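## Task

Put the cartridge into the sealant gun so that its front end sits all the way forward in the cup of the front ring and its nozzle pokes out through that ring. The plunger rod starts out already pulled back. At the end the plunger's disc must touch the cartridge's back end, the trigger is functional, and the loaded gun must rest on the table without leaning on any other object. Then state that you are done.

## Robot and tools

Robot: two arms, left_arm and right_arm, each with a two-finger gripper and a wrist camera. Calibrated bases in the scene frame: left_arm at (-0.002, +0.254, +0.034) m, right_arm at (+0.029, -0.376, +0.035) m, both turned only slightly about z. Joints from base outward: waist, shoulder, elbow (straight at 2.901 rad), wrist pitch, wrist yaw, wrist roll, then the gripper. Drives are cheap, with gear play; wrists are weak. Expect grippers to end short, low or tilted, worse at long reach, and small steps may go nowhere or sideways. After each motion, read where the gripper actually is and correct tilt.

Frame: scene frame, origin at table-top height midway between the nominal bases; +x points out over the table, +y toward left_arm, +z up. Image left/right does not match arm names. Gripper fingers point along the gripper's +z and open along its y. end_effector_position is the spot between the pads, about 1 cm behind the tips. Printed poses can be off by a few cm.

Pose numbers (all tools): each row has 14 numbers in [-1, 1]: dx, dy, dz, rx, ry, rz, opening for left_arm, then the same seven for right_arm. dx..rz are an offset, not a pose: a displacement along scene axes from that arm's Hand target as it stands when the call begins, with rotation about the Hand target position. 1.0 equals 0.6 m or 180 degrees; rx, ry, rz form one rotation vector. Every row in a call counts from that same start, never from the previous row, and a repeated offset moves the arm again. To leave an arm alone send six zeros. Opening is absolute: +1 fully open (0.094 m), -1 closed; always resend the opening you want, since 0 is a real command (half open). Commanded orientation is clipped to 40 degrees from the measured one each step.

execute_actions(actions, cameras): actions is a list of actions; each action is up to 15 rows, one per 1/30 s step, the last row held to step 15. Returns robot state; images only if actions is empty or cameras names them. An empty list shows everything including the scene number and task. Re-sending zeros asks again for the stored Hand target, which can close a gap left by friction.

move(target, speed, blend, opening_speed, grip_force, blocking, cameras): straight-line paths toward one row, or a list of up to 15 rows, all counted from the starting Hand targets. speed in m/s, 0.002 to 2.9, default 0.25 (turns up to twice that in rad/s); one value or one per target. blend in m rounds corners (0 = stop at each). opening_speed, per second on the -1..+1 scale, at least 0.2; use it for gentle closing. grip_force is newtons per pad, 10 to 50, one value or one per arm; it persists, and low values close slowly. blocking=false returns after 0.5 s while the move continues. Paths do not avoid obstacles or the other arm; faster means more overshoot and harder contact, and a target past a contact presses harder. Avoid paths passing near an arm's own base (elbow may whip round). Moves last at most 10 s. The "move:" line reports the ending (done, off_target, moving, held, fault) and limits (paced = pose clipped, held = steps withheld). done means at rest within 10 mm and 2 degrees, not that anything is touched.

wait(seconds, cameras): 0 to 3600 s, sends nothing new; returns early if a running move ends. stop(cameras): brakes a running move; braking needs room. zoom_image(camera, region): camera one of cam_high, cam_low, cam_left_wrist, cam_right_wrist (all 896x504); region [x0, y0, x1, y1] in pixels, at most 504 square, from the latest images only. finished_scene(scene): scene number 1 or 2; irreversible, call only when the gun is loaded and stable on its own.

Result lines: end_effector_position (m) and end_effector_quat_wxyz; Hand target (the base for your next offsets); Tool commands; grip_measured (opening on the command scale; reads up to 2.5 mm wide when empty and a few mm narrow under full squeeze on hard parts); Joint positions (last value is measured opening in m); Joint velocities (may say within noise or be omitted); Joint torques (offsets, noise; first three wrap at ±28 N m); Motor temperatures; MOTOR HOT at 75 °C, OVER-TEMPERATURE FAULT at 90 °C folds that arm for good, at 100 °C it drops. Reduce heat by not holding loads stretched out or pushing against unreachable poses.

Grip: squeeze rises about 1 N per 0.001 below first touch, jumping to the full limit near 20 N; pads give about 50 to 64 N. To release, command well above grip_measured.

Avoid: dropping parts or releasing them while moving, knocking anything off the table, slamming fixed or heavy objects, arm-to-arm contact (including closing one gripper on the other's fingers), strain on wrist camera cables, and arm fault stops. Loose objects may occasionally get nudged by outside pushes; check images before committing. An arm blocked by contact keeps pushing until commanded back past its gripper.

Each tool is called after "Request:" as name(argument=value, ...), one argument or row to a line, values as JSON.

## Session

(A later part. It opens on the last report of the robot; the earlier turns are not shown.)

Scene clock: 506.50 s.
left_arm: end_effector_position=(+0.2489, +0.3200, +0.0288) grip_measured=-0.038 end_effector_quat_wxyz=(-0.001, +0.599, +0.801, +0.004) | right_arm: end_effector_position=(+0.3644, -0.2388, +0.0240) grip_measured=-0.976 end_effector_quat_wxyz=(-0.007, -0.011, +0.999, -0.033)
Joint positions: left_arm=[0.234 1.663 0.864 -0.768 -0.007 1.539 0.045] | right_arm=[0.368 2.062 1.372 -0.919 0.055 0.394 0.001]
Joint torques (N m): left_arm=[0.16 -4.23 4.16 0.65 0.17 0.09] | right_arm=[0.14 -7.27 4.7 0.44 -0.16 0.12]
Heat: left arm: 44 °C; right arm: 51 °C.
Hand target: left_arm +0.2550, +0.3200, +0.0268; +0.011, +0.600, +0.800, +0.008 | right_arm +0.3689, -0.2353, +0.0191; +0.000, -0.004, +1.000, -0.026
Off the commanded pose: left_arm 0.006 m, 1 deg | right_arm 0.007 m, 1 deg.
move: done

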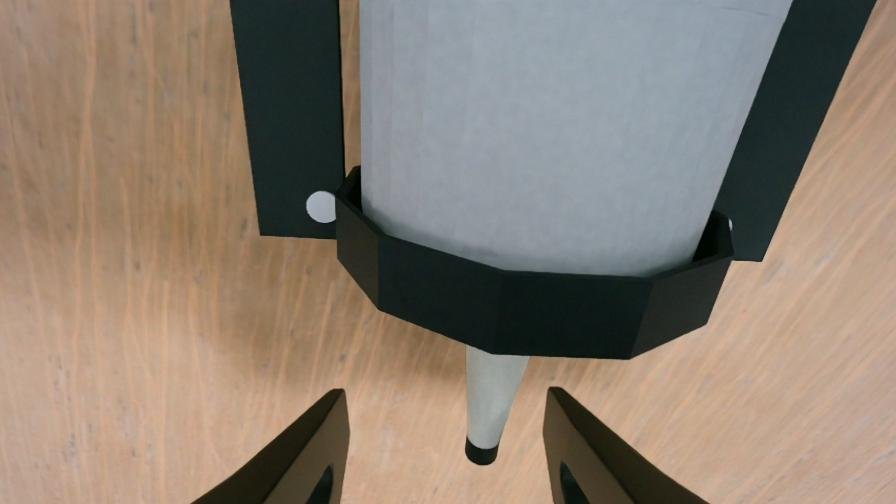

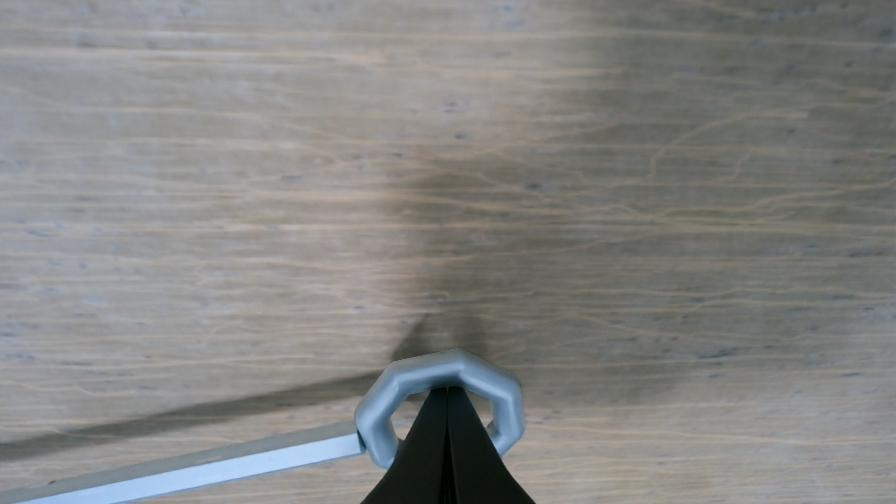

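Request:
move(
  target=[
    [-0.013,0,0,0,0,0,-0.04,0,0,0,0,0,0,-1],
    [-0.01,-0.032,0,0,0,0,-0.04,0,0,-0.008,0,0,0,-1],
  ],
  speed=0.1,
  cameras=["cam_left_wrist"],
)

Request:
move(
  target=[0,-0.008,0,0,0,0,-0.04,-0.012,0.045,0,0,0,0,-1],
  speed=0.05,
  cameras=["cam_left_wrist","cam_right_wrist","cam_high"],
)

Request:
zoom_image(
  camera="cam_high",
  region=[415, 220, 495, 300],
)

Scene clock: 514.77 s.
left_arm: end_effector_position=(+0.2409, +0.3016, +0.0211) grip_measured=-0.038 end_effector_quat_wxyz=(-0.010, +0.600, +0.800, -0.007) | right_arm: end_effector_position=(+0.3662, -0.2380, +0.0225) grip_measured=-0.976 end_effector_quat_wxyz=(-0.002, -0.011, +0.999, -0.030)
Joint positions: left_arm=[0.171 1.663 0.828 -0.758 -0.005 1.478 0.045] | right_arm=[0.368 2.062 1.366 -0.902 0.055 0.394 0.001]
Joint torques (N m): left_arm=[-0.14 -6.9 3.81 0.52 0.13 0.03] | right_arm=[0.18 -6.71 4.45 0.49 -0.16 0.12]
Heat: left arm: 44 °C; right arm: 50 °C.
Hand target: left_arm +0.2490, +0.3008, +0.0268; +0.011, +0.600, +0.800, +0.008 | right_arm +0.3689, -0.2353, +0.0143; +0.000, -0.004, +1.000, -0.026
Off the commanded pose: left_arm 0.010 m, 3 deg | right_arm 0.009 m, 1 deg.
move: off_target (left_arm)

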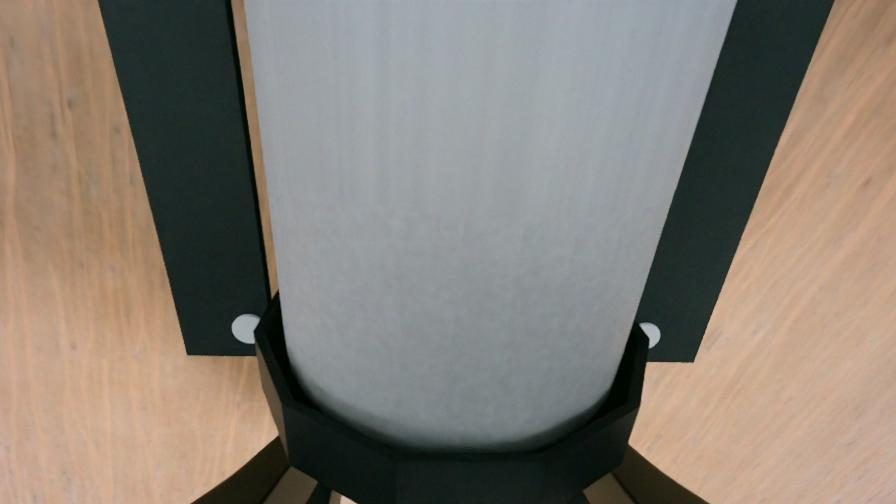

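Scene clock: 516.03 s.
left_arm: end_effector_position=(+0.2412, +0.3002, +0.0211) grip_measured=-0.038 end_effector_quat_wxyz=(-0.011, +0.596, +0.803, -0.006) | right_arm: end_effector_position=(+0.3583, -0.2262, +0.0164) grip_measured=-0.976 end_effector_quat_wxyz=(-0.004, +0.000, +0.999, -0.045)
Joint positions: left_arm=[0.163 1.663 0.828 -0.758 -0.008 1.461 0.045] | right_arm=[0.417 2.08 1.366 -0.903 0.076 0.465 0.001]
Joint torques (N m): left_arm=[-0.84 -7.09 3.58 0.52 0.17 -0.01] | right_arm=[1.47 -6.68 7.12 0.28 -0.29 0.12]
Heat: left arm: 44 °C; right arm: 50 °C.
Hand target: left_arm +0.2490, +0.2960, +0.0268; +0.011, +0.600, +0.800, +0.008 | right_arm +0.3617, -0.2083, +0.0143; +0.000, -0.004, +1.000, -0.026
Off the commanded pose: left_arm 0.011 m, 3 deg | right_arm 0.018 m, 2 deg.
move: off_target (left_arm, right_arm)
Images, in order (width x height): cam_high 896x504, cam_left_wrist 896x504, cam_right_wrist 896x504.

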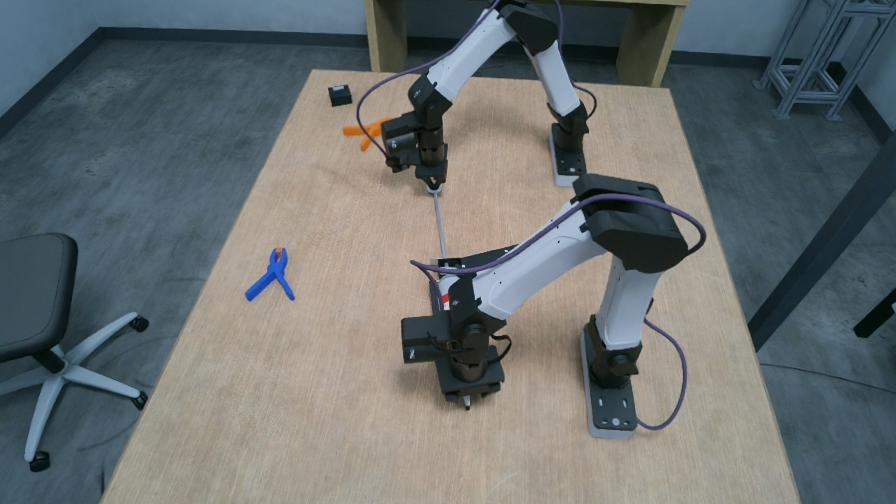

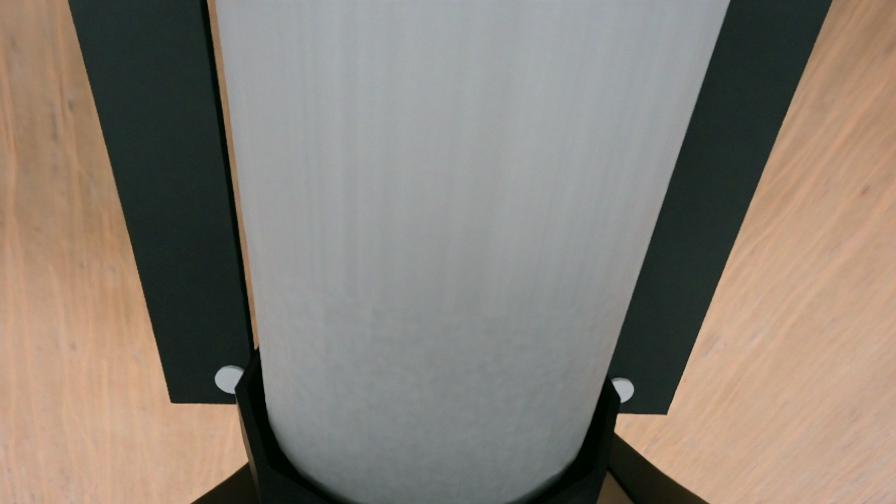

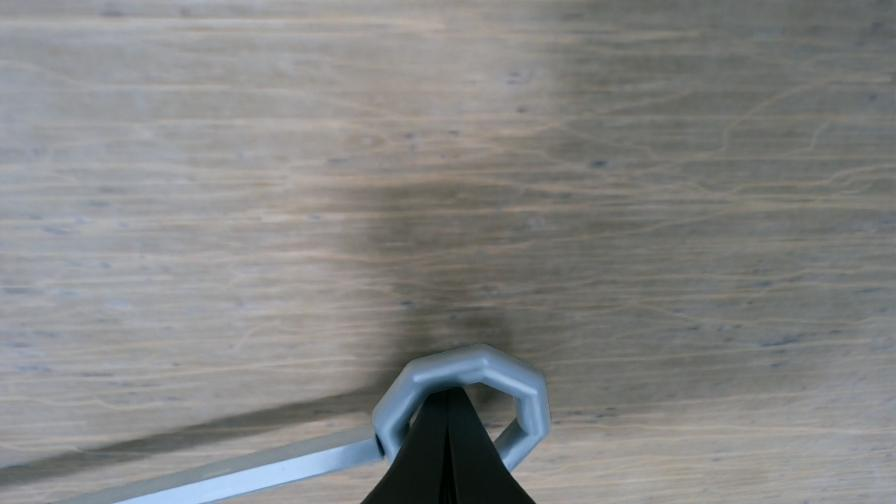

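Scaled by 6.300 from the camera's image (finer frame: 1280x720).

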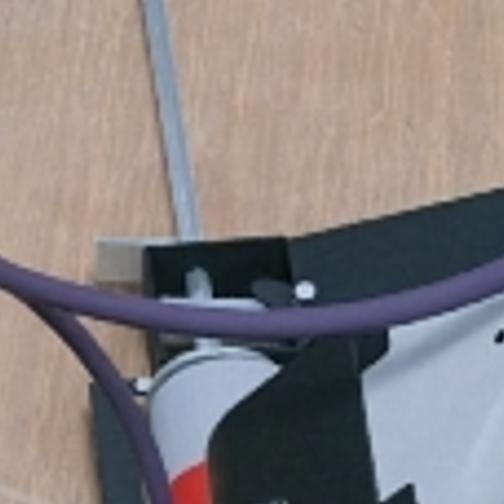

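Request:
move(
  target=[0,-0.008,0,0,0,0,-0.04,-0.005,0.025,0,0,0,0,-1],
  speed=0.04,
  cameras=["cam_left_wrist","cam_right_wrist","cam_high"],
)

Request:
zoom_image(
  camera="cam_high",
  region=[415, 220, 495, 300],
)

Scene clock: 521.23 s.
left_arm: end_effector_position=(+0.2417, +0.3020, +0.0226) grip_measured=-0.038 end_effector_quat_wxyz=(-0.018, +0.593, +0.805, +0.005) | right_arm: end_effector_position=(+0.3555, -0.2239, +0.0153) grip_measured=-0.976 end_effector_quat_wxyz=(-0.002, +0.004, +0.998, -0.065)
Joint positions: left_arm=[0.152 1.657 0.828 -0.758 -0.033 1.443 0.045] | right_arm=[0.443 2.093 1.376 -0.92 0.112 0.502 0.001]
Joint torques (N m): left_arm=[-1.54 -6.89 3.37 0.53 0.38 0] | right_arm=[2.47 -6.75 8.57 0.32 -0.58 0.13]
Motor temperatures (°C): left_arm=[27 43 43 31 28 28 29] | right_arm=[27 49 45 32 29 29 32]
Heat: left arm: 43 °C; right arm: 49 °C.
Hand target: left_arm +0.2490, +0.2912, +0.0268; +0.011, +0.600, +0.800, +0.008 | right_arm +0.3587, -0.1933, +0.0143; +0.000, -0.004, +1.000, -0.026
Off the commanded pose: left_arm 0.014 m, 3 deg | right_arm 0.031 m, 5 deg.
move: off_target (left_arm, right_arm)
Images, in order (width x height): cam_high 896x504, cam_left_wrist 896x504, cam_right_wrist 896x504.

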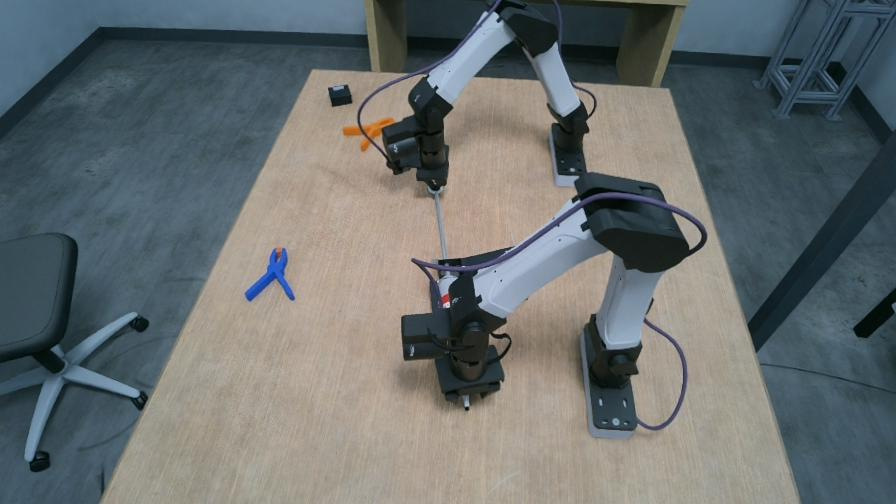

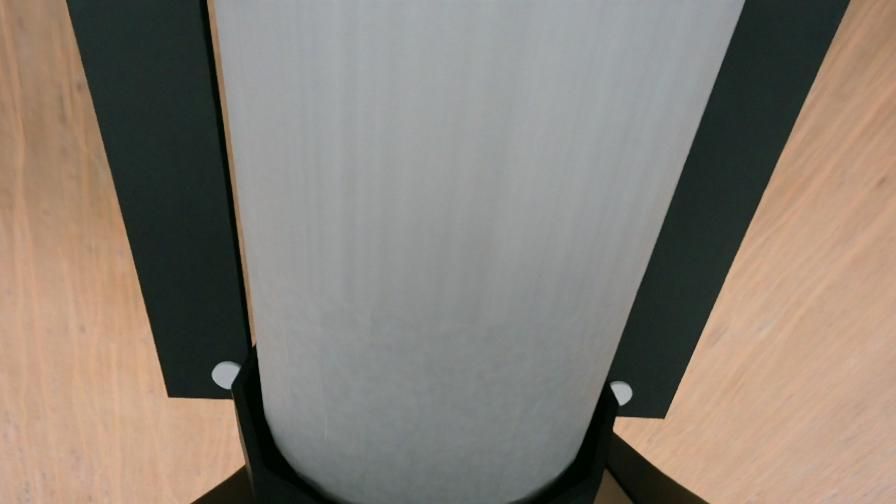

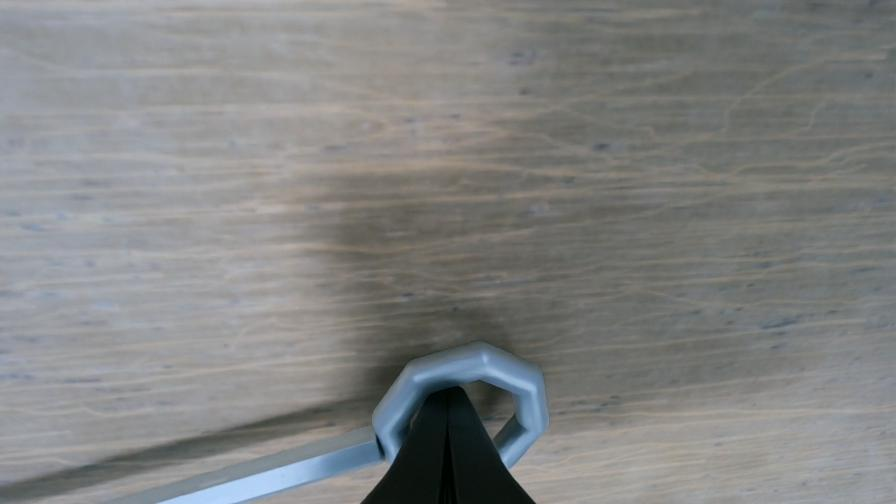

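Scaled by 6.300 from the camera's image (finer frame: 1280x720).

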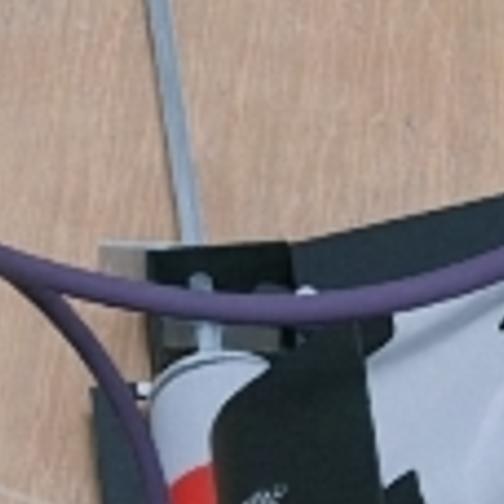

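Request:
move(
  target=[0,-0.02,0,0,0,0,-0.04,-0.008,0.05,0,0,0,0,-1],
  speed=0.04,
  cameras=["cam_right_wrist","cam_high"],
)

Request:
zoom_image(
  camera="cam_high",
  region=[415, 220, 495, 300],
)

Scene clock: 525.40 s.
left_arm: end_effector_position=(+0.2425, +0.3000, +0.0256) grip_measured=-0.038 end_effector_quat_wxyz=(-0.030, +0.593, +0.804, +0.027) | right_arm: end_effector_position=(+0.3465, -0.1792, +0.0219) grip_measured=-0.976 end_effector_quat_wxyz=(-0.004, -0.009, +0.999, -0.051)
Joint positions: left_arm=[0.111 1.642 0.823 -0.758 -0.08 1.403 0.045] | right_arm=[0.545 2.125 1.459 -0.968 0.081 0.577 0.001]
Joint torques (N m): left_arm=[-1.99 -6.13 3.47 0.53 0.79 0] | right_arm=[-0.05 -6.22 7.24 0.52 -0.33 0.15]
Heat: left arm: 44 °C; right arm: 49 °C.
Hand target: left_arm +0.2490, +0.2792, +0.0268; +0.011, +0.600, +0.800, +0.008 | right_arm +0.3539, -0.1633, +0.0143; +0.000, -0.004, +1.000, -0.026
Off the commanded pose: left_arm 0.022 m, 5 deg | right_arm 0.019 m, 3 deg.
move: off_target (left_arm, right_arm)
Images, in order (width x height): cam_high 896x504, cam_right_wrist 896x504.

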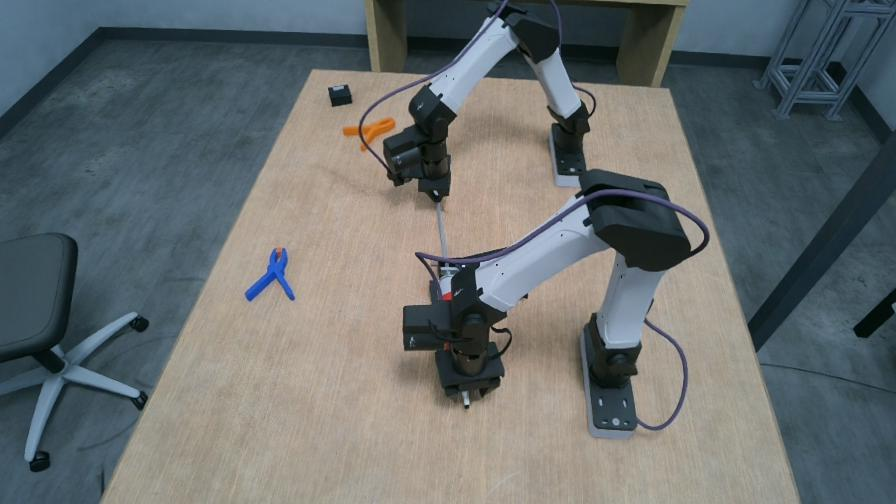

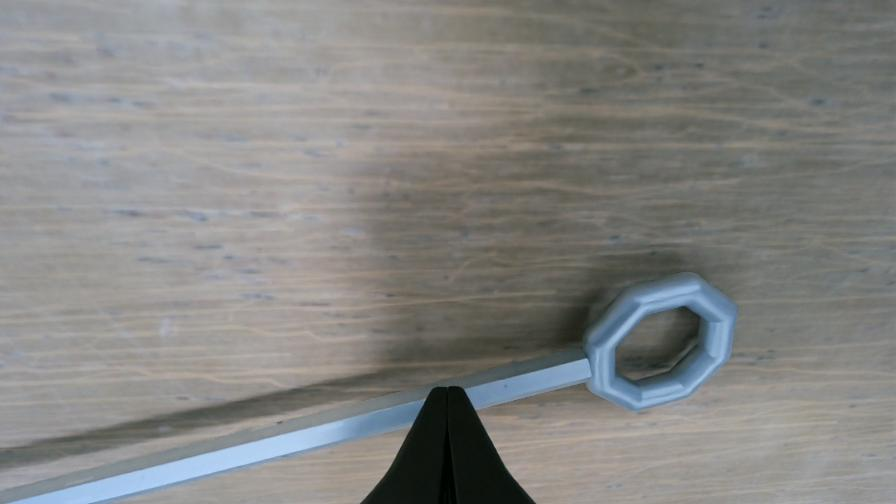

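Scaled by 6.300 from the camera's image (finer frame: 1280x720).

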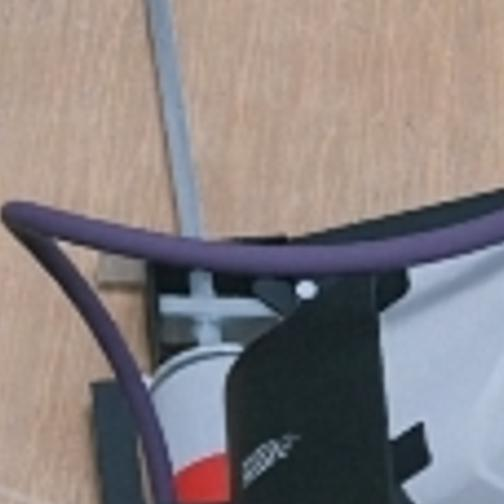

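Request:
move(
  target=[
    [0,0.06,0.0,0,0,0,-0.04,0,0,0.1,0,0,0,-1],
    [0,0.06,0.2,0,0,0,-0.04,-0.05,-0.1,0.15,0,0,0,-1],
    [0.05,-0.34,0.34,0,0,0,-0.04,-0.05,-0.2,0.15,0,0,0,-1],
  ],
  speed=0.2,
  blend=0.02,
  cameras=["cam_left_wrist"],
)

Request:
zoom_image(
  camera="cam_left_wrist",
  region=[360, 30, 560, 170],
)

Scene clock: 534.37 s.
left_arm: end_effector_position=(+0.2772, +0.0758, +0.2235) grip_measured=-0.038 end_effector_quat_wxyz=(+0.016, +0.601, +0.799, +0.006) | right_arm: end_effector_position=(+0.3192, -0.2844, +0.0928) grip_measured=-0.976 end_effector_quat_wxyz=(-0.026, -0.005, +0.999, -0.039)
Joint positions: left_arm=[-0.593 1.798 1.825 -1.565 -0.01 0.717 0.045] | right_arm=[0.291 1.796 1.292 -1.141 0.056 0.33 0.001]
Joint torques (N m): left_arm=[0.28 -5.64 7.95 0.17 -0.02 0] | right_arm=[-0.51 -10.13 4.75 0.24 -0.14 -0.08]
Heat: left arm: 44 °C; right arm: 49 °C.
Hand target: left_arm +0.2790, +0.0752, +0.2308; +0.011, +0.600, +0.800, +0.008 | right_arm +0.3239, -0.2833, +0.1043; +0.000, -0.004, +1.000, -0.026
Off the commanded pose: left_arm 0.008 m, 1 deg | right_arm 0.012 m, 3 deg.
joint sent to its limit (left arm) — joint 4 (wrist pitch), lower limit. The joint targets are off in position, not in orientation.
move: off_target (right_arm)

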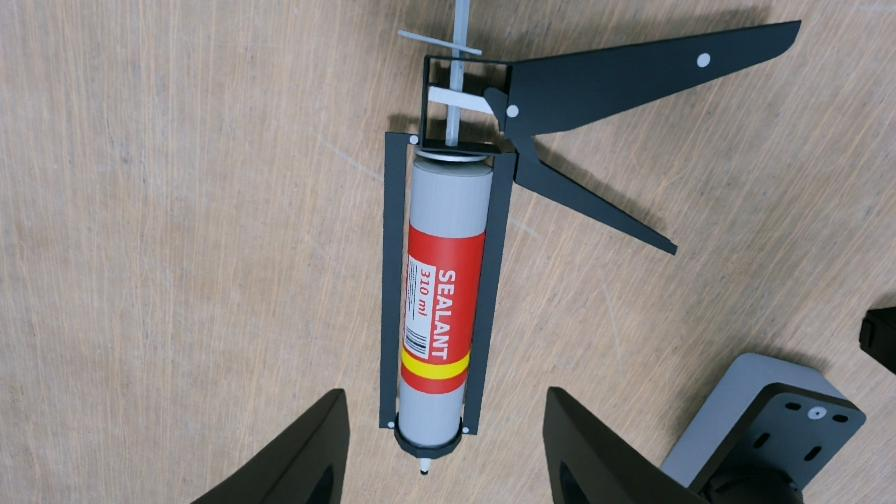

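Scaled by 2.520 from the camera's image (finer frame: 1280x720).

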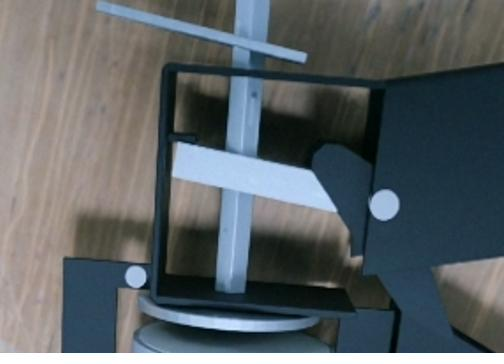

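Request:
zoom_image(
  camera="cam_left_wrist",
  region=[400, 130, 510, 200],
)

Request:
zoom_image(
  camera="cam_left_wrist",
  region=[370, 390, 490, 480],
)

Scaled by 4.582 from the camera's image (finer frame: 1280x720).

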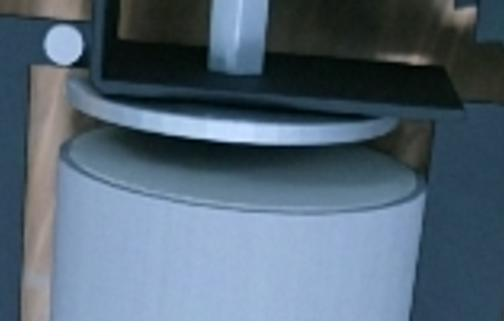

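Scaled by 4.200 from the camera's image (finer frame: 1280x720).

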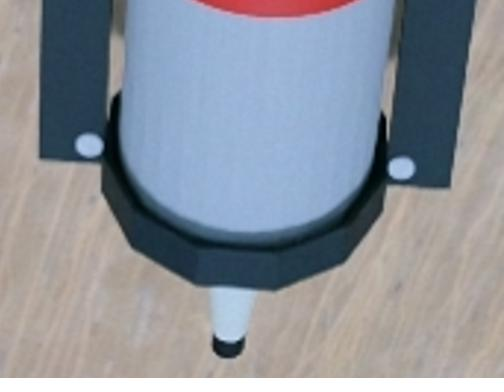

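Request:
move(
  target=[-0.112,-0.062,-0.12,-0.01,0,0.45,1,0,0,0,0,0,0,-1],
  speed=0.3,
  cameras=["cam_left_wrist","cam_high"],
)

Scene clock: 558.00 s.
left_arm: end_effector_position=(+0.2085, +0.0411, +0.1498) grip_measured=+0.998 end_effector_quat_wxyz=(-0.014, -0.062, +0.998, +0.018) | right_arm: end_effector_position=(+0.3192, -0.2844, +0.0928) grip_measured=-0.976 end_effector_quat_wxyz=(-0.026, -0.005, +0.999, -0.039)
Joint positions: left_arm=[-0.812 1.717 1.432 -1.332 -0.002 -0.915 0.094] | right_arm=[0.291 1.796 1.292 -1.141 0.056 0.33 0.001]
Joint torques (N m): left_arm=[-0.47 -8.66 4.53 0.55 -0.14 -0.04] | right_arm=[-0.46 -10.13 4.71 0.23 -0.15 -0.08]
Heat: left arm: 45 °C; right arm: 49 °C.
Hand target: left_arm +0.2118, +0.0380, +0.1588; +0.012, -0.063, +0.998, +0.002 | right_arm +0.3239, -0.2833, +0.1043; +0.000, -0.004, +1.000, -0.026
Off the commanded pose: left_arm 0.010 m, 4 deg | right_arm 0.012 m, 3 deg.
move: off_target (left_arm)
Images, in order (width x height): cam_high 896x504, cam_left_wrist 896x504.

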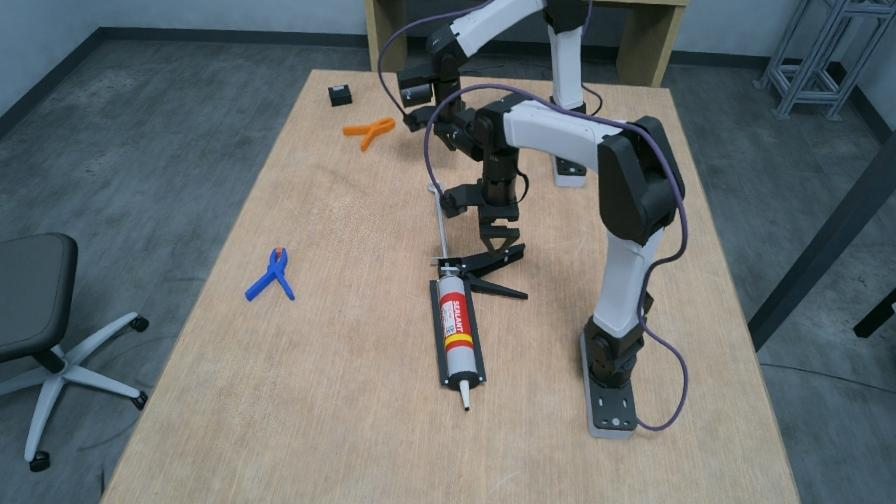

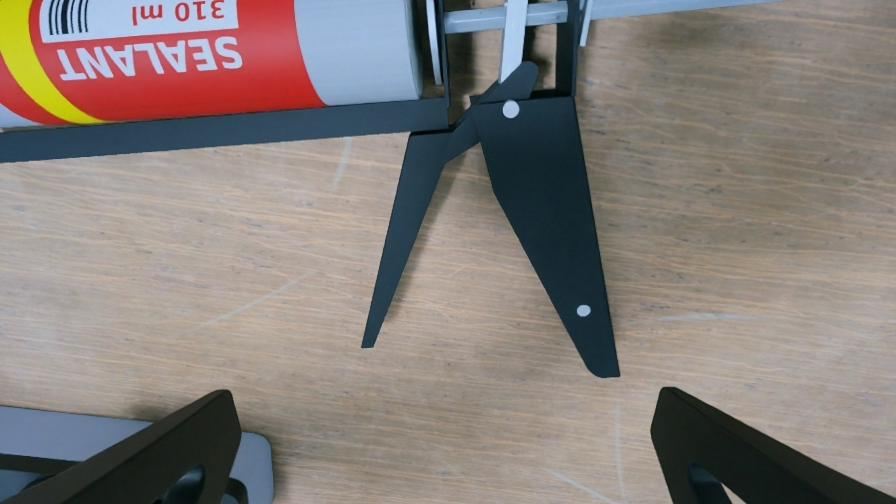

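Request:
move(
  target=[
    [0.022,-0.037,-0.08,0,0.0,0,1,0,0,0,0,0,0,-1],
  ],
  speed=0.2,
  cameras=["cam_left_wrist"],
)

Scene clock: 568.87 s.
left_arm: end_effector_position=(+0.2201, +0.0206, +0.1116) grip_measured=+0.998 end_effector_quat_wxyz=(-0.003, -0.061, +0.998, +0.006) | right_arm: end_effector_position=(+0.3192, -0.2844, +0.0928) grip_measured=-0.976 end_effector_quat_wxyz=(-0.026, -0.005, +0.999, -0.039)
Joint positions: left_arm=[-0.832 1.789 1.366 -1.162 -0.003 -0.933 0.094] | right_arm=[0.291 1.796 1.292 -1.141 0.056 0.33 0.001]
Joint torques (N m): left_arm=[-0.44 -6.09 4.96 0.65 -0.13 -0.04] | right_arm=[-0.39 -10.09 4.63 0.25 -0.13 -0.08]
Heat: left arm: 47 °C; right arm: 49 °C.
Hand target: left_arm +0.2250, +0.0158, +0.1108; +0.012, -0.063, +0.998, +0.002 | right_arm +0.3239, -0.2833, +0.1043; +0.000, -0.004, +1.000, -0.026
Off the commanded pose: left_arm 0.007 m, 2 deg | right_arm 0.012 m, 3 deg.
move: done

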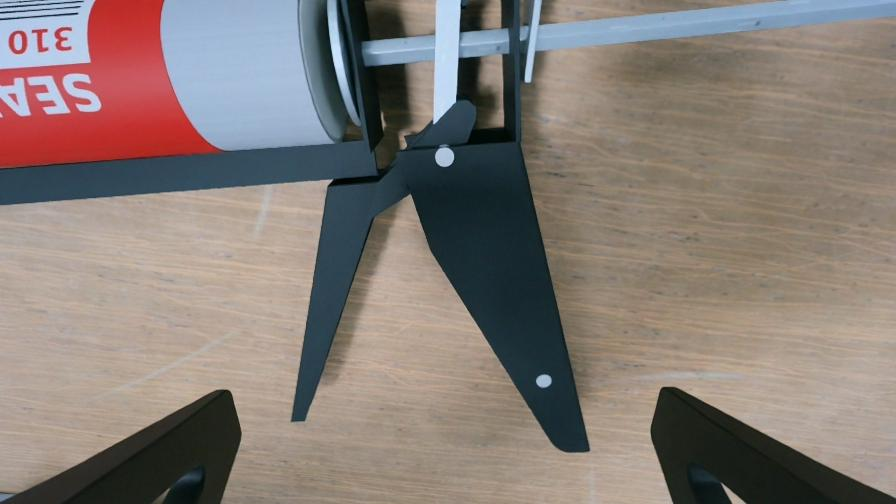

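Request:
move(
  target=[
    [0.0,0.01,-0.13,0,0.0,0,1,0,0,0,0,0,0,-1],
  ],
  speed=0.1,
  cameras=["cam_left_wrist"],
)

Scene clock: 574.00 s.
left_arm: end_effector_position=(+0.2167, +0.0259, +0.0369) grip_measured=+0.998 end_effector_quat_wxyz=(-0.005, -0.062, +0.998, +0.009) | right_arm: end_effector_position=(+0.3192, -0.2844, +0.0928) grip_measured=-0.976 end_effector_quat_wxyz=(-0.026, -0.005, +0.999, -0.039)
Joint positions: left_arm=[-0.829 1.864 1.148 -0.875 -0.005 -0.933 0.094] | right_arm=[0.291 1.796 1.292 -1.141 0.056 0.33 0.001]
Joint torques (N m): left_arm=[0.51 -5.71 4.15 0.83 -0.12 0.09] | right_arm=[-0.51 -10.15 4.7 0.25 -0.16 -0.07]
Heat: left arm: 47 °C; right arm: 50 °C.
Hand target: left_arm +0.2250, +0.0218, +0.0328; +0.012, -0.063, +0.998, +0.002 | right_arm +0.3239, -0.2833, +0.1043; +0.000, -0.004, +1.000, -0.026
Off the commanded pose: left_arm 0.010 m, 2 deg | right_arm 0.012 m, 3 deg.
move: done

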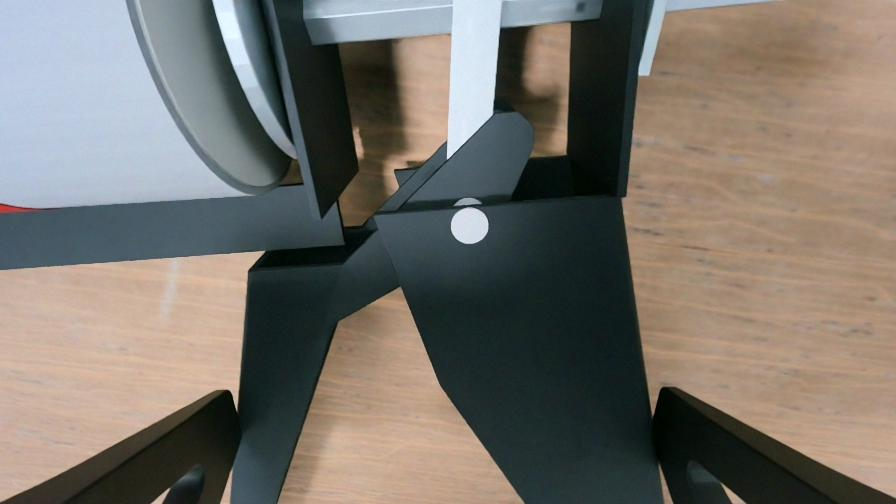

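Request:
move(
  target=[0,0,0,0,0.0,0,0.3,0,0,0,0,0,0,-1],
  opening_speed=0.5,
  cameras=["cam_left_wrist"],
)

Scene clock: 578.97 s.
left_arm: end_effector_position=(+0.2223, +0.0149, +0.0360) grip_measured=+0.303 end_effector_quat_wxyz=(+0.009, -0.058, +0.998, -0.009) | right_arm: end_effector_position=(+0.3192, -0.2844, +0.0928) grip_measured=-0.976 end_effector_quat_wxyz=(-0.026, -0.005, +0.999, -0.039)
Joint positions: left_arm=[-0.839 1.867 1.148 -0.826 -0.002 -0.933 0.061] | right_arm=[0.291 1.796 1.292 -1.141 0.056 0.33 0.001]
Joint torques (N m): left_arm=[0.59 -5.94 4.22 0.4 -0.14 0.1] | right_arm=[-0.44 -10.13 4.7 0.23 -0.16 -0.06]
Heat: left arm: 47 °C; right arm: 50 °C.
Hand target: left_arm +0.2250, +0.0218, +0.0328; +0.012, -0.063, +0.998, +0.002 | right_arm +0.3239, -0.2833, +0.1043; +0.000, -0.004, +1.000, -0.026
Off the commanded pose: left_arm 0.008 m, 1 deg | right_arm 0.012 m, 3 deg.
move: done

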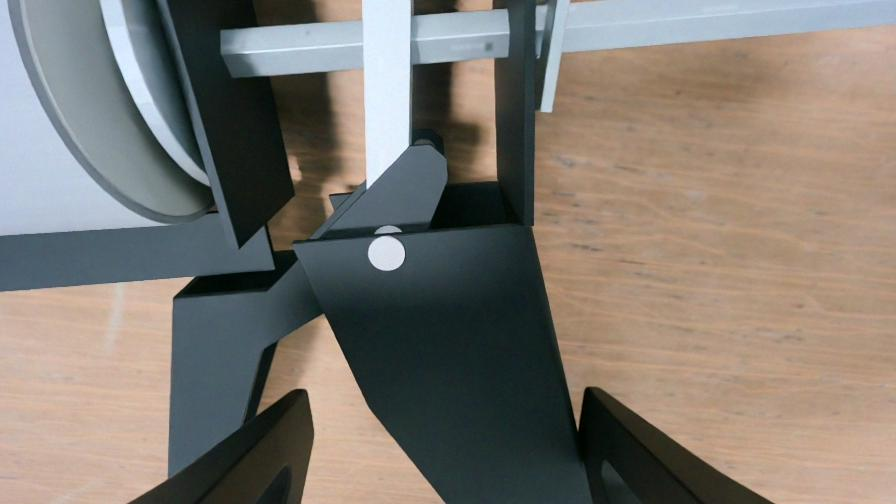

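Request:
move(
  target=[
    [0,0,0,0,0.0,0,1,0,0,0,0,0,0,-1],
    [0,0.0,0.08,0,0.0,0,1,0,0,0,0,0,0,-1],
    [-0.003,0.03,0.08,0,0.0,0,1,0,0,0,0,0,0,-1],
  ],
  speed=0.12,
  cameras=["cam_left_wrist"],
)

Scene clock: 591.77 s.
left_arm: end_effector_position=(+0.2232, +0.0368, +0.0716) grip_measured=+0.998 end_effector_quat_wxyz=(-0.001, -0.065, +0.998, +0.004) | right_arm: end_effector_position=(+0.3192, -0.2844, +0.0928) grip_measured=-0.976 end_effector_quat_wxyz=(-0.026, -0.005, +0.999, -0.039)
Joint positions: left_arm=[-0.789 1.789 1.202 -0.992 -0.003 -0.9 0.094] | right_arm=[0.291 1.796 1.292 -1.141 0.056 0.33 0.001]
Joint torques (N m): left_arm=[0.13 -8.84 4.31 0.23 -0.12 0.12] | right_arm=[-0.43 -10.11 4.74 0.27 -0.14 -0.05]
Motor temperatures (°C): left_arm=[27 48 44 30 28 28 29] | right_arm=[27 51 44 31 29 29 33]
Heat: left arm: 48 °C; right arm: 51 °C.
Hand target: left_arm +0.2232, +0.0398, +0.0808; +0.012, -0.063, +0.998, +0.002 | right_arm +0.3239, -0.2833, +0.1043; +0.000, -0.004, +1.000, -0.026
Off the commanded pose: left_arm 0.010 m, 2 deg | right_arm 0.012 m, 3 deg.
move: done

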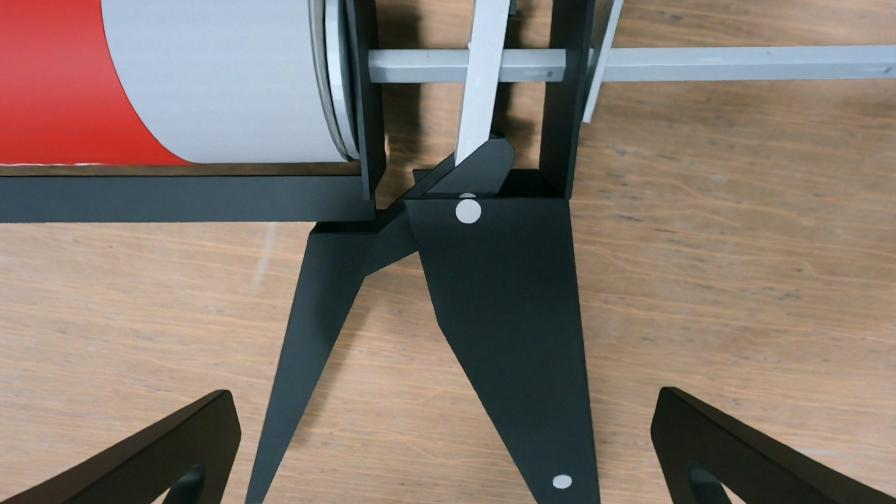

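Request:
move(
  target=[0.006,0.003,-0.105,0,0.0,0,1,0,0,0,0,0,0,-1],
  speed=0.1,
  cameras=["cam_left_wrist"],
)

Request:
move(
  target=[0,0,0,0,0.0,0,0.45,0,0,0,0,0,0,-1],
  opening_speed=0.5,
  cameras=["cam_left_wrist"],
)

Scene clock: 599.70 s.
left_arm: end_effector_position=(+0.2229, +0.0385, +0.0396) grip_measured=+0.998 end_effector_quat_wxyz=(+0.006, -0.062, +0.998, -0.011) | right_arm: end_effector_position=(+0.3192, -0.2844, +0.0928) grip_measured=-0.976 end_effector_quat_wxyz=(-0.026, -0.005, +0.999, -0.039)
Joint positions: left_arm=[-0.78 1.806 1.084 -0.824 0.007 -0.883 0.094] | right_arm=[0.291 1.796 1.292 -1.141 0.056 0.33 0.001]
Joint torques (N m): left_arm=[0.46 -2.51 2.22 1.15 -0.21 0.07] | right_arm=[-0.44 -10.18 4.68 0.22 -0.16 -0.08]
Heat: left arm: 49 °C; right arm: 51 °C.
Hand target: left_arm +0.2268, +0.0416, +0.0178; +0.012, -0.063, +0.998, +0.002 | right_arm +0.3239, -0.2833, +0.1043; +0.000, -0.004, +1.000, -0.026
Off the commanded pose: left_arm 0.022 m, 2 deg | right_arm 0.012 m, 3 deg.
move: off_target (left_arm)

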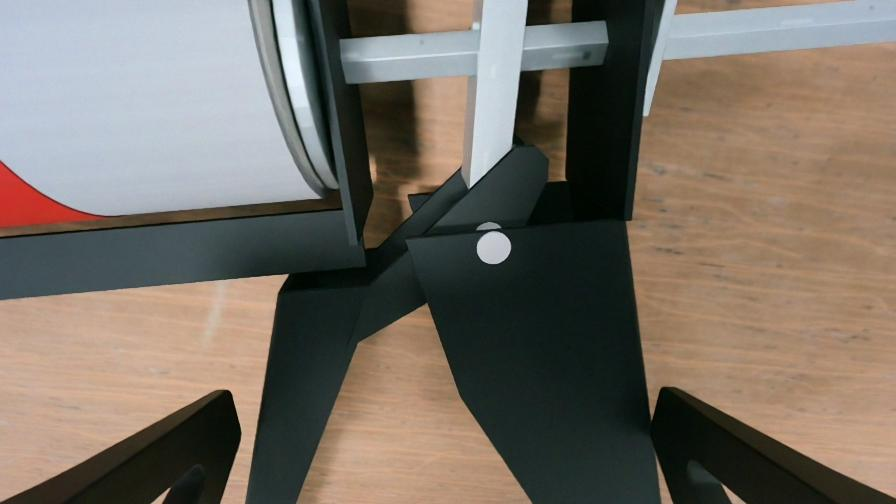

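Scene clock: 601.30 s.
left_arm: end_effector_position=(+0.2254, +0.0328, +0.0398) grip_measured=+0.452 end_effector_quat_wxyz=(+0.008, -0.063, +0.998, -0.025) | right_arm: end_effector_position=(+0.3192, -0.2844, +0.0928) grip_measured=-0.976 end_effector_quat_wxyz=(-0.026, -0.005, +0.999, -0.039)
Joint positions: left_arm=[-0.78 1.806 1.084 -0.801 0.021 -0.886 0.068] | right_arm=[0.291 1.796 1.292 -1.141 0.056 0.33 0.001]
Joint torques (N m): left_arm=[0.13 -2.48 2.32 0.95 -0.35 0.11] | right_arm=[-0.34 -10.1 4.53 0.23 -0.17 -0.08]
Heat: left arm: 49 °C; right arm: 51 °C.
Hand target: left_arm +0.2268, +0.0416, +0.0178; +0.012, -0.063, +0.998, +0.002 | right_arm +0.3239, -0.2833, +0.1043; +0.000, -0.004, +1.000, -0.026
Off the commanded pose: left_arm 0.024 m, 3 deg | right_arm 0.012 m, 3 deg.
move: done

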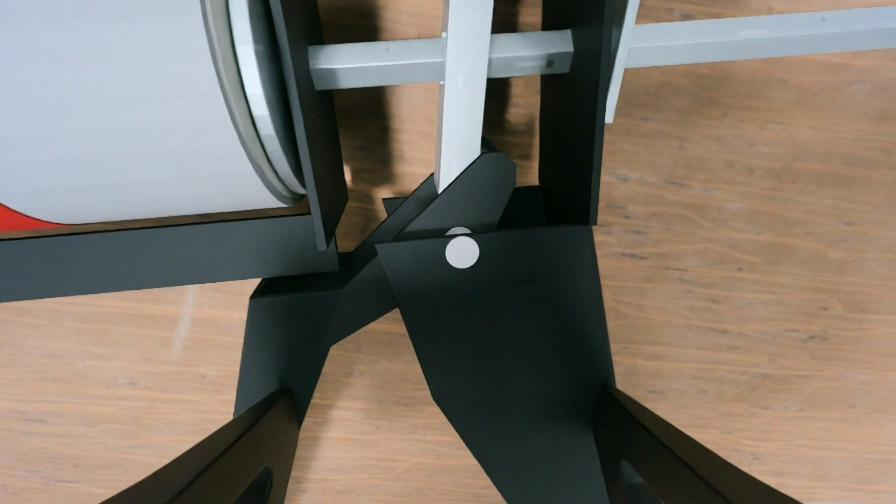

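Request:
move(
  target=[
    [0,0,0,0,0.0,0,1,0,0,0,0,0,0,-1],
    [0.0,0.0,0.08,0,0.0,0,1,0,0,0,0,0,0,-1],
    [0.024,0,0.08,0,0.0,0,1,0,0,0,0,0,0,-1],
    [0.024,0,0.005,0,0.0,0,1,0,0,0,0,0,0,-1],
  ],
  speed=0.12,
  cameras=["cam_left_wrist"],
)

Scene clock: 616.70 s.
left_arm: end_effector_position=(+0.2352, +0.0438, +0.0231) grip_measured=+0.998 end_effector_quat_wxyz=(-0.003, -0.065, +0.998, +0.004) | right_arm: end_effector_position=(+0.3192, -0.2844, +0.0928) grip_measured=-0.976 end_effector_quat_wxyz=(-0.026, -0.005, +0.999, -0.039)
Joint positions: left_arm=[-0.747 1.884 1.113 -0.809 -0.002 -0.855 0.094] | right_arm=[0.291 1.796 1.292 -1.141 0.056 0.33 0.001]
Joint torques (N m): left_arm=[0.03 -5.98 4.18 0.69 -0.14 0.11] | right_arm=[-0.4 -10.13 4.59 0.22 -0.16 -0.08]
Heat: left arm: 46 °C; right arm: 52 °C.
Hand target: left_arm +0.2412, +0.0416, +0.0208; +0.012, -0.063, +0.998, +0.002 | right_arm +0.3239, -0.2833, +0.1043; +0.000, -0.004, +1.000, -0.026
Off the commanded pose: left_arm 0.007 m, 2 deg | right_arm 0.012 m, 3 deg.
move: done

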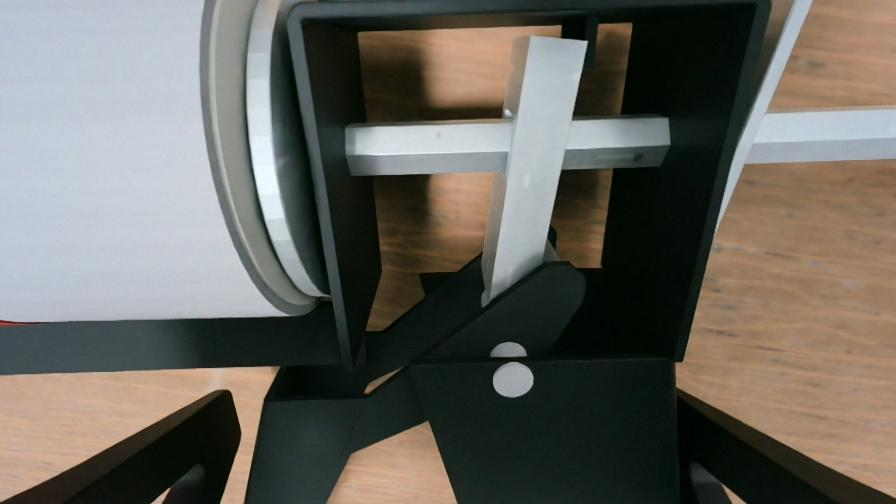

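Request:
move(
  target=[0,0,0,0,0.0,0,0.4,0,0,0,0,0,0,-1],
  opening_speed=0.5,
  cameras=["cam_left_wrist"],
)

Scene clock: 620.53 s.
left_arm: end_effector_position=(+0.2345, +0.0401, +0.0231) grip_measured=+0.406 end_effector_quat_wxyz=(-0.002, -0.064, +0.998, +0.000) | right_arm: end_effector_position=(+0.3192, -0.2844, +0.0928) grip_measured=-0.976 end_effector_quat_wxyz=(-0.026, -0.005, +0.999, -0.039)
Joint positions: left_arm=[-0.754 1.884 1.113 -0.801 0.003 -0.861 0.066] | right_arm=[0.291 1.796 1.292 -1.141 0.056 0.33 0.001]
Joint torques (N m): left_arm=[0.17 -6.02 4.21 0.62 -0.17 0.12] | right_arm=[-0.42 -10.15 4.74 0.24 -0.13 -0.09]
Heat: left arm: 46 °C; right arm: 52 °C.
Hand target: left_arm +0.2412, +0.0416, +0.0208; +0.012, -0.063, +0.998, +0.002 | right_arm +0.3239, -0.2833, +0.1043; +0.000, -0.004, +1.000, -0.026
Off the commanded pose: left_arm 0.007 m, 2 deg | right_arm 0.012 m, 3 deg.
move: done

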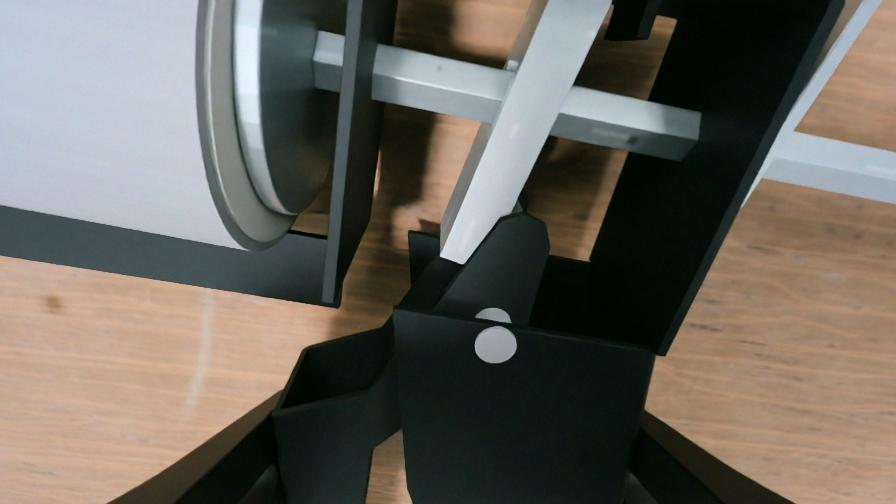

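Request:
move(
  target=[0,0,0,0,0.0,0,0.22,0,0,0,0,0,0,-1],
  opening_speed=0.5,
  cameras=["cam_left_wrist"],
)

Request:
zoom_image(
  camera="cam_left_wrist",
  region=[150, 0, 450, 320],
)

Scene clock: 624.87 s.
left_arm: end_effector_position=(+0.2341, +0.0397, +0.0231) grip_measured=+0.237 end_effector_quat_wxyz=(-0.003, -0.064, +0.998, -0.001) | right_arm: end_effector_position=(+0.3192, -0.2844, +0.0928) grip_measured=-0.976 end_effector_quat_wxyz=(-0.026, -0.005, +0.999, -0.039)
Joint positions: left_arm=[-0.754 1.884 1.113 -0.801 0.006 -0.861 0.058] | right_arm=[0.291 1.796 1.292 -1.141 0.056 0.33 0.001]
Joint torques (N m): left_arm=[0.16 -6 4.19 0.61 -0.2 0.11] | right_arm=[-0.32 -10.11 4.64 0.23 -0.15 -0.08]
Heat: left arm: 46 °C; right arm: 52 °C.
Hand target: left_arm +0.2412, +0.0416, +0.0208; +0.012, -0.063, +0.998, +0.002 | right_arm +0.3239, -0.2833, +0.1043; +0.000, -0.004, +1.000, -0.026
Off the commanded pose: left_arm 0.008 m, 2 deg | right_arm 0.012 m, 3 deg.
move: done

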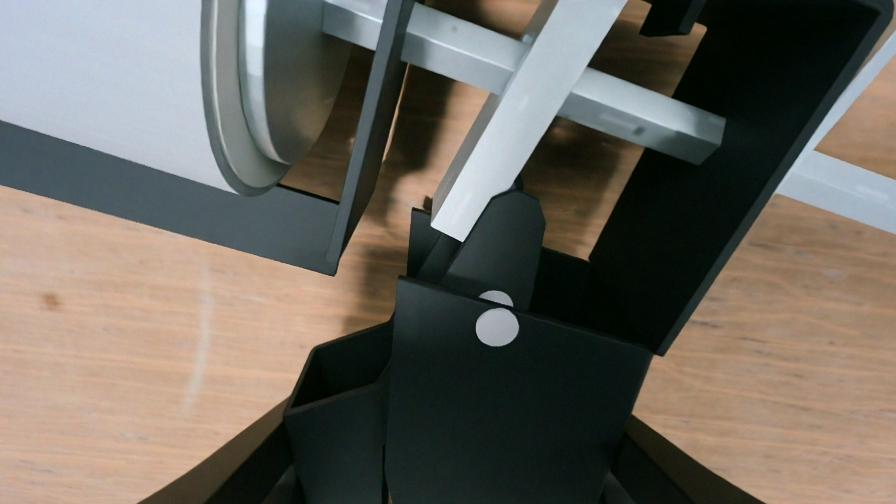

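Scaled by 1.575 from the camera's image (finer frame: 1280x720).

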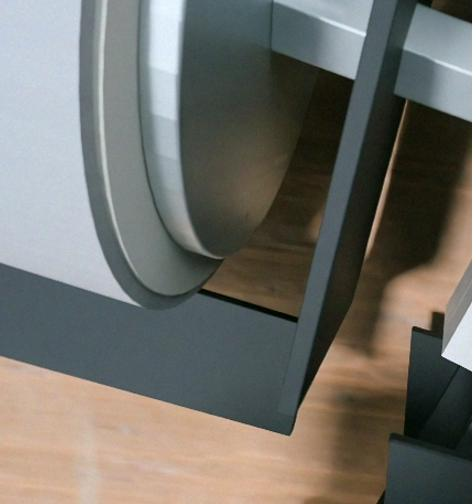

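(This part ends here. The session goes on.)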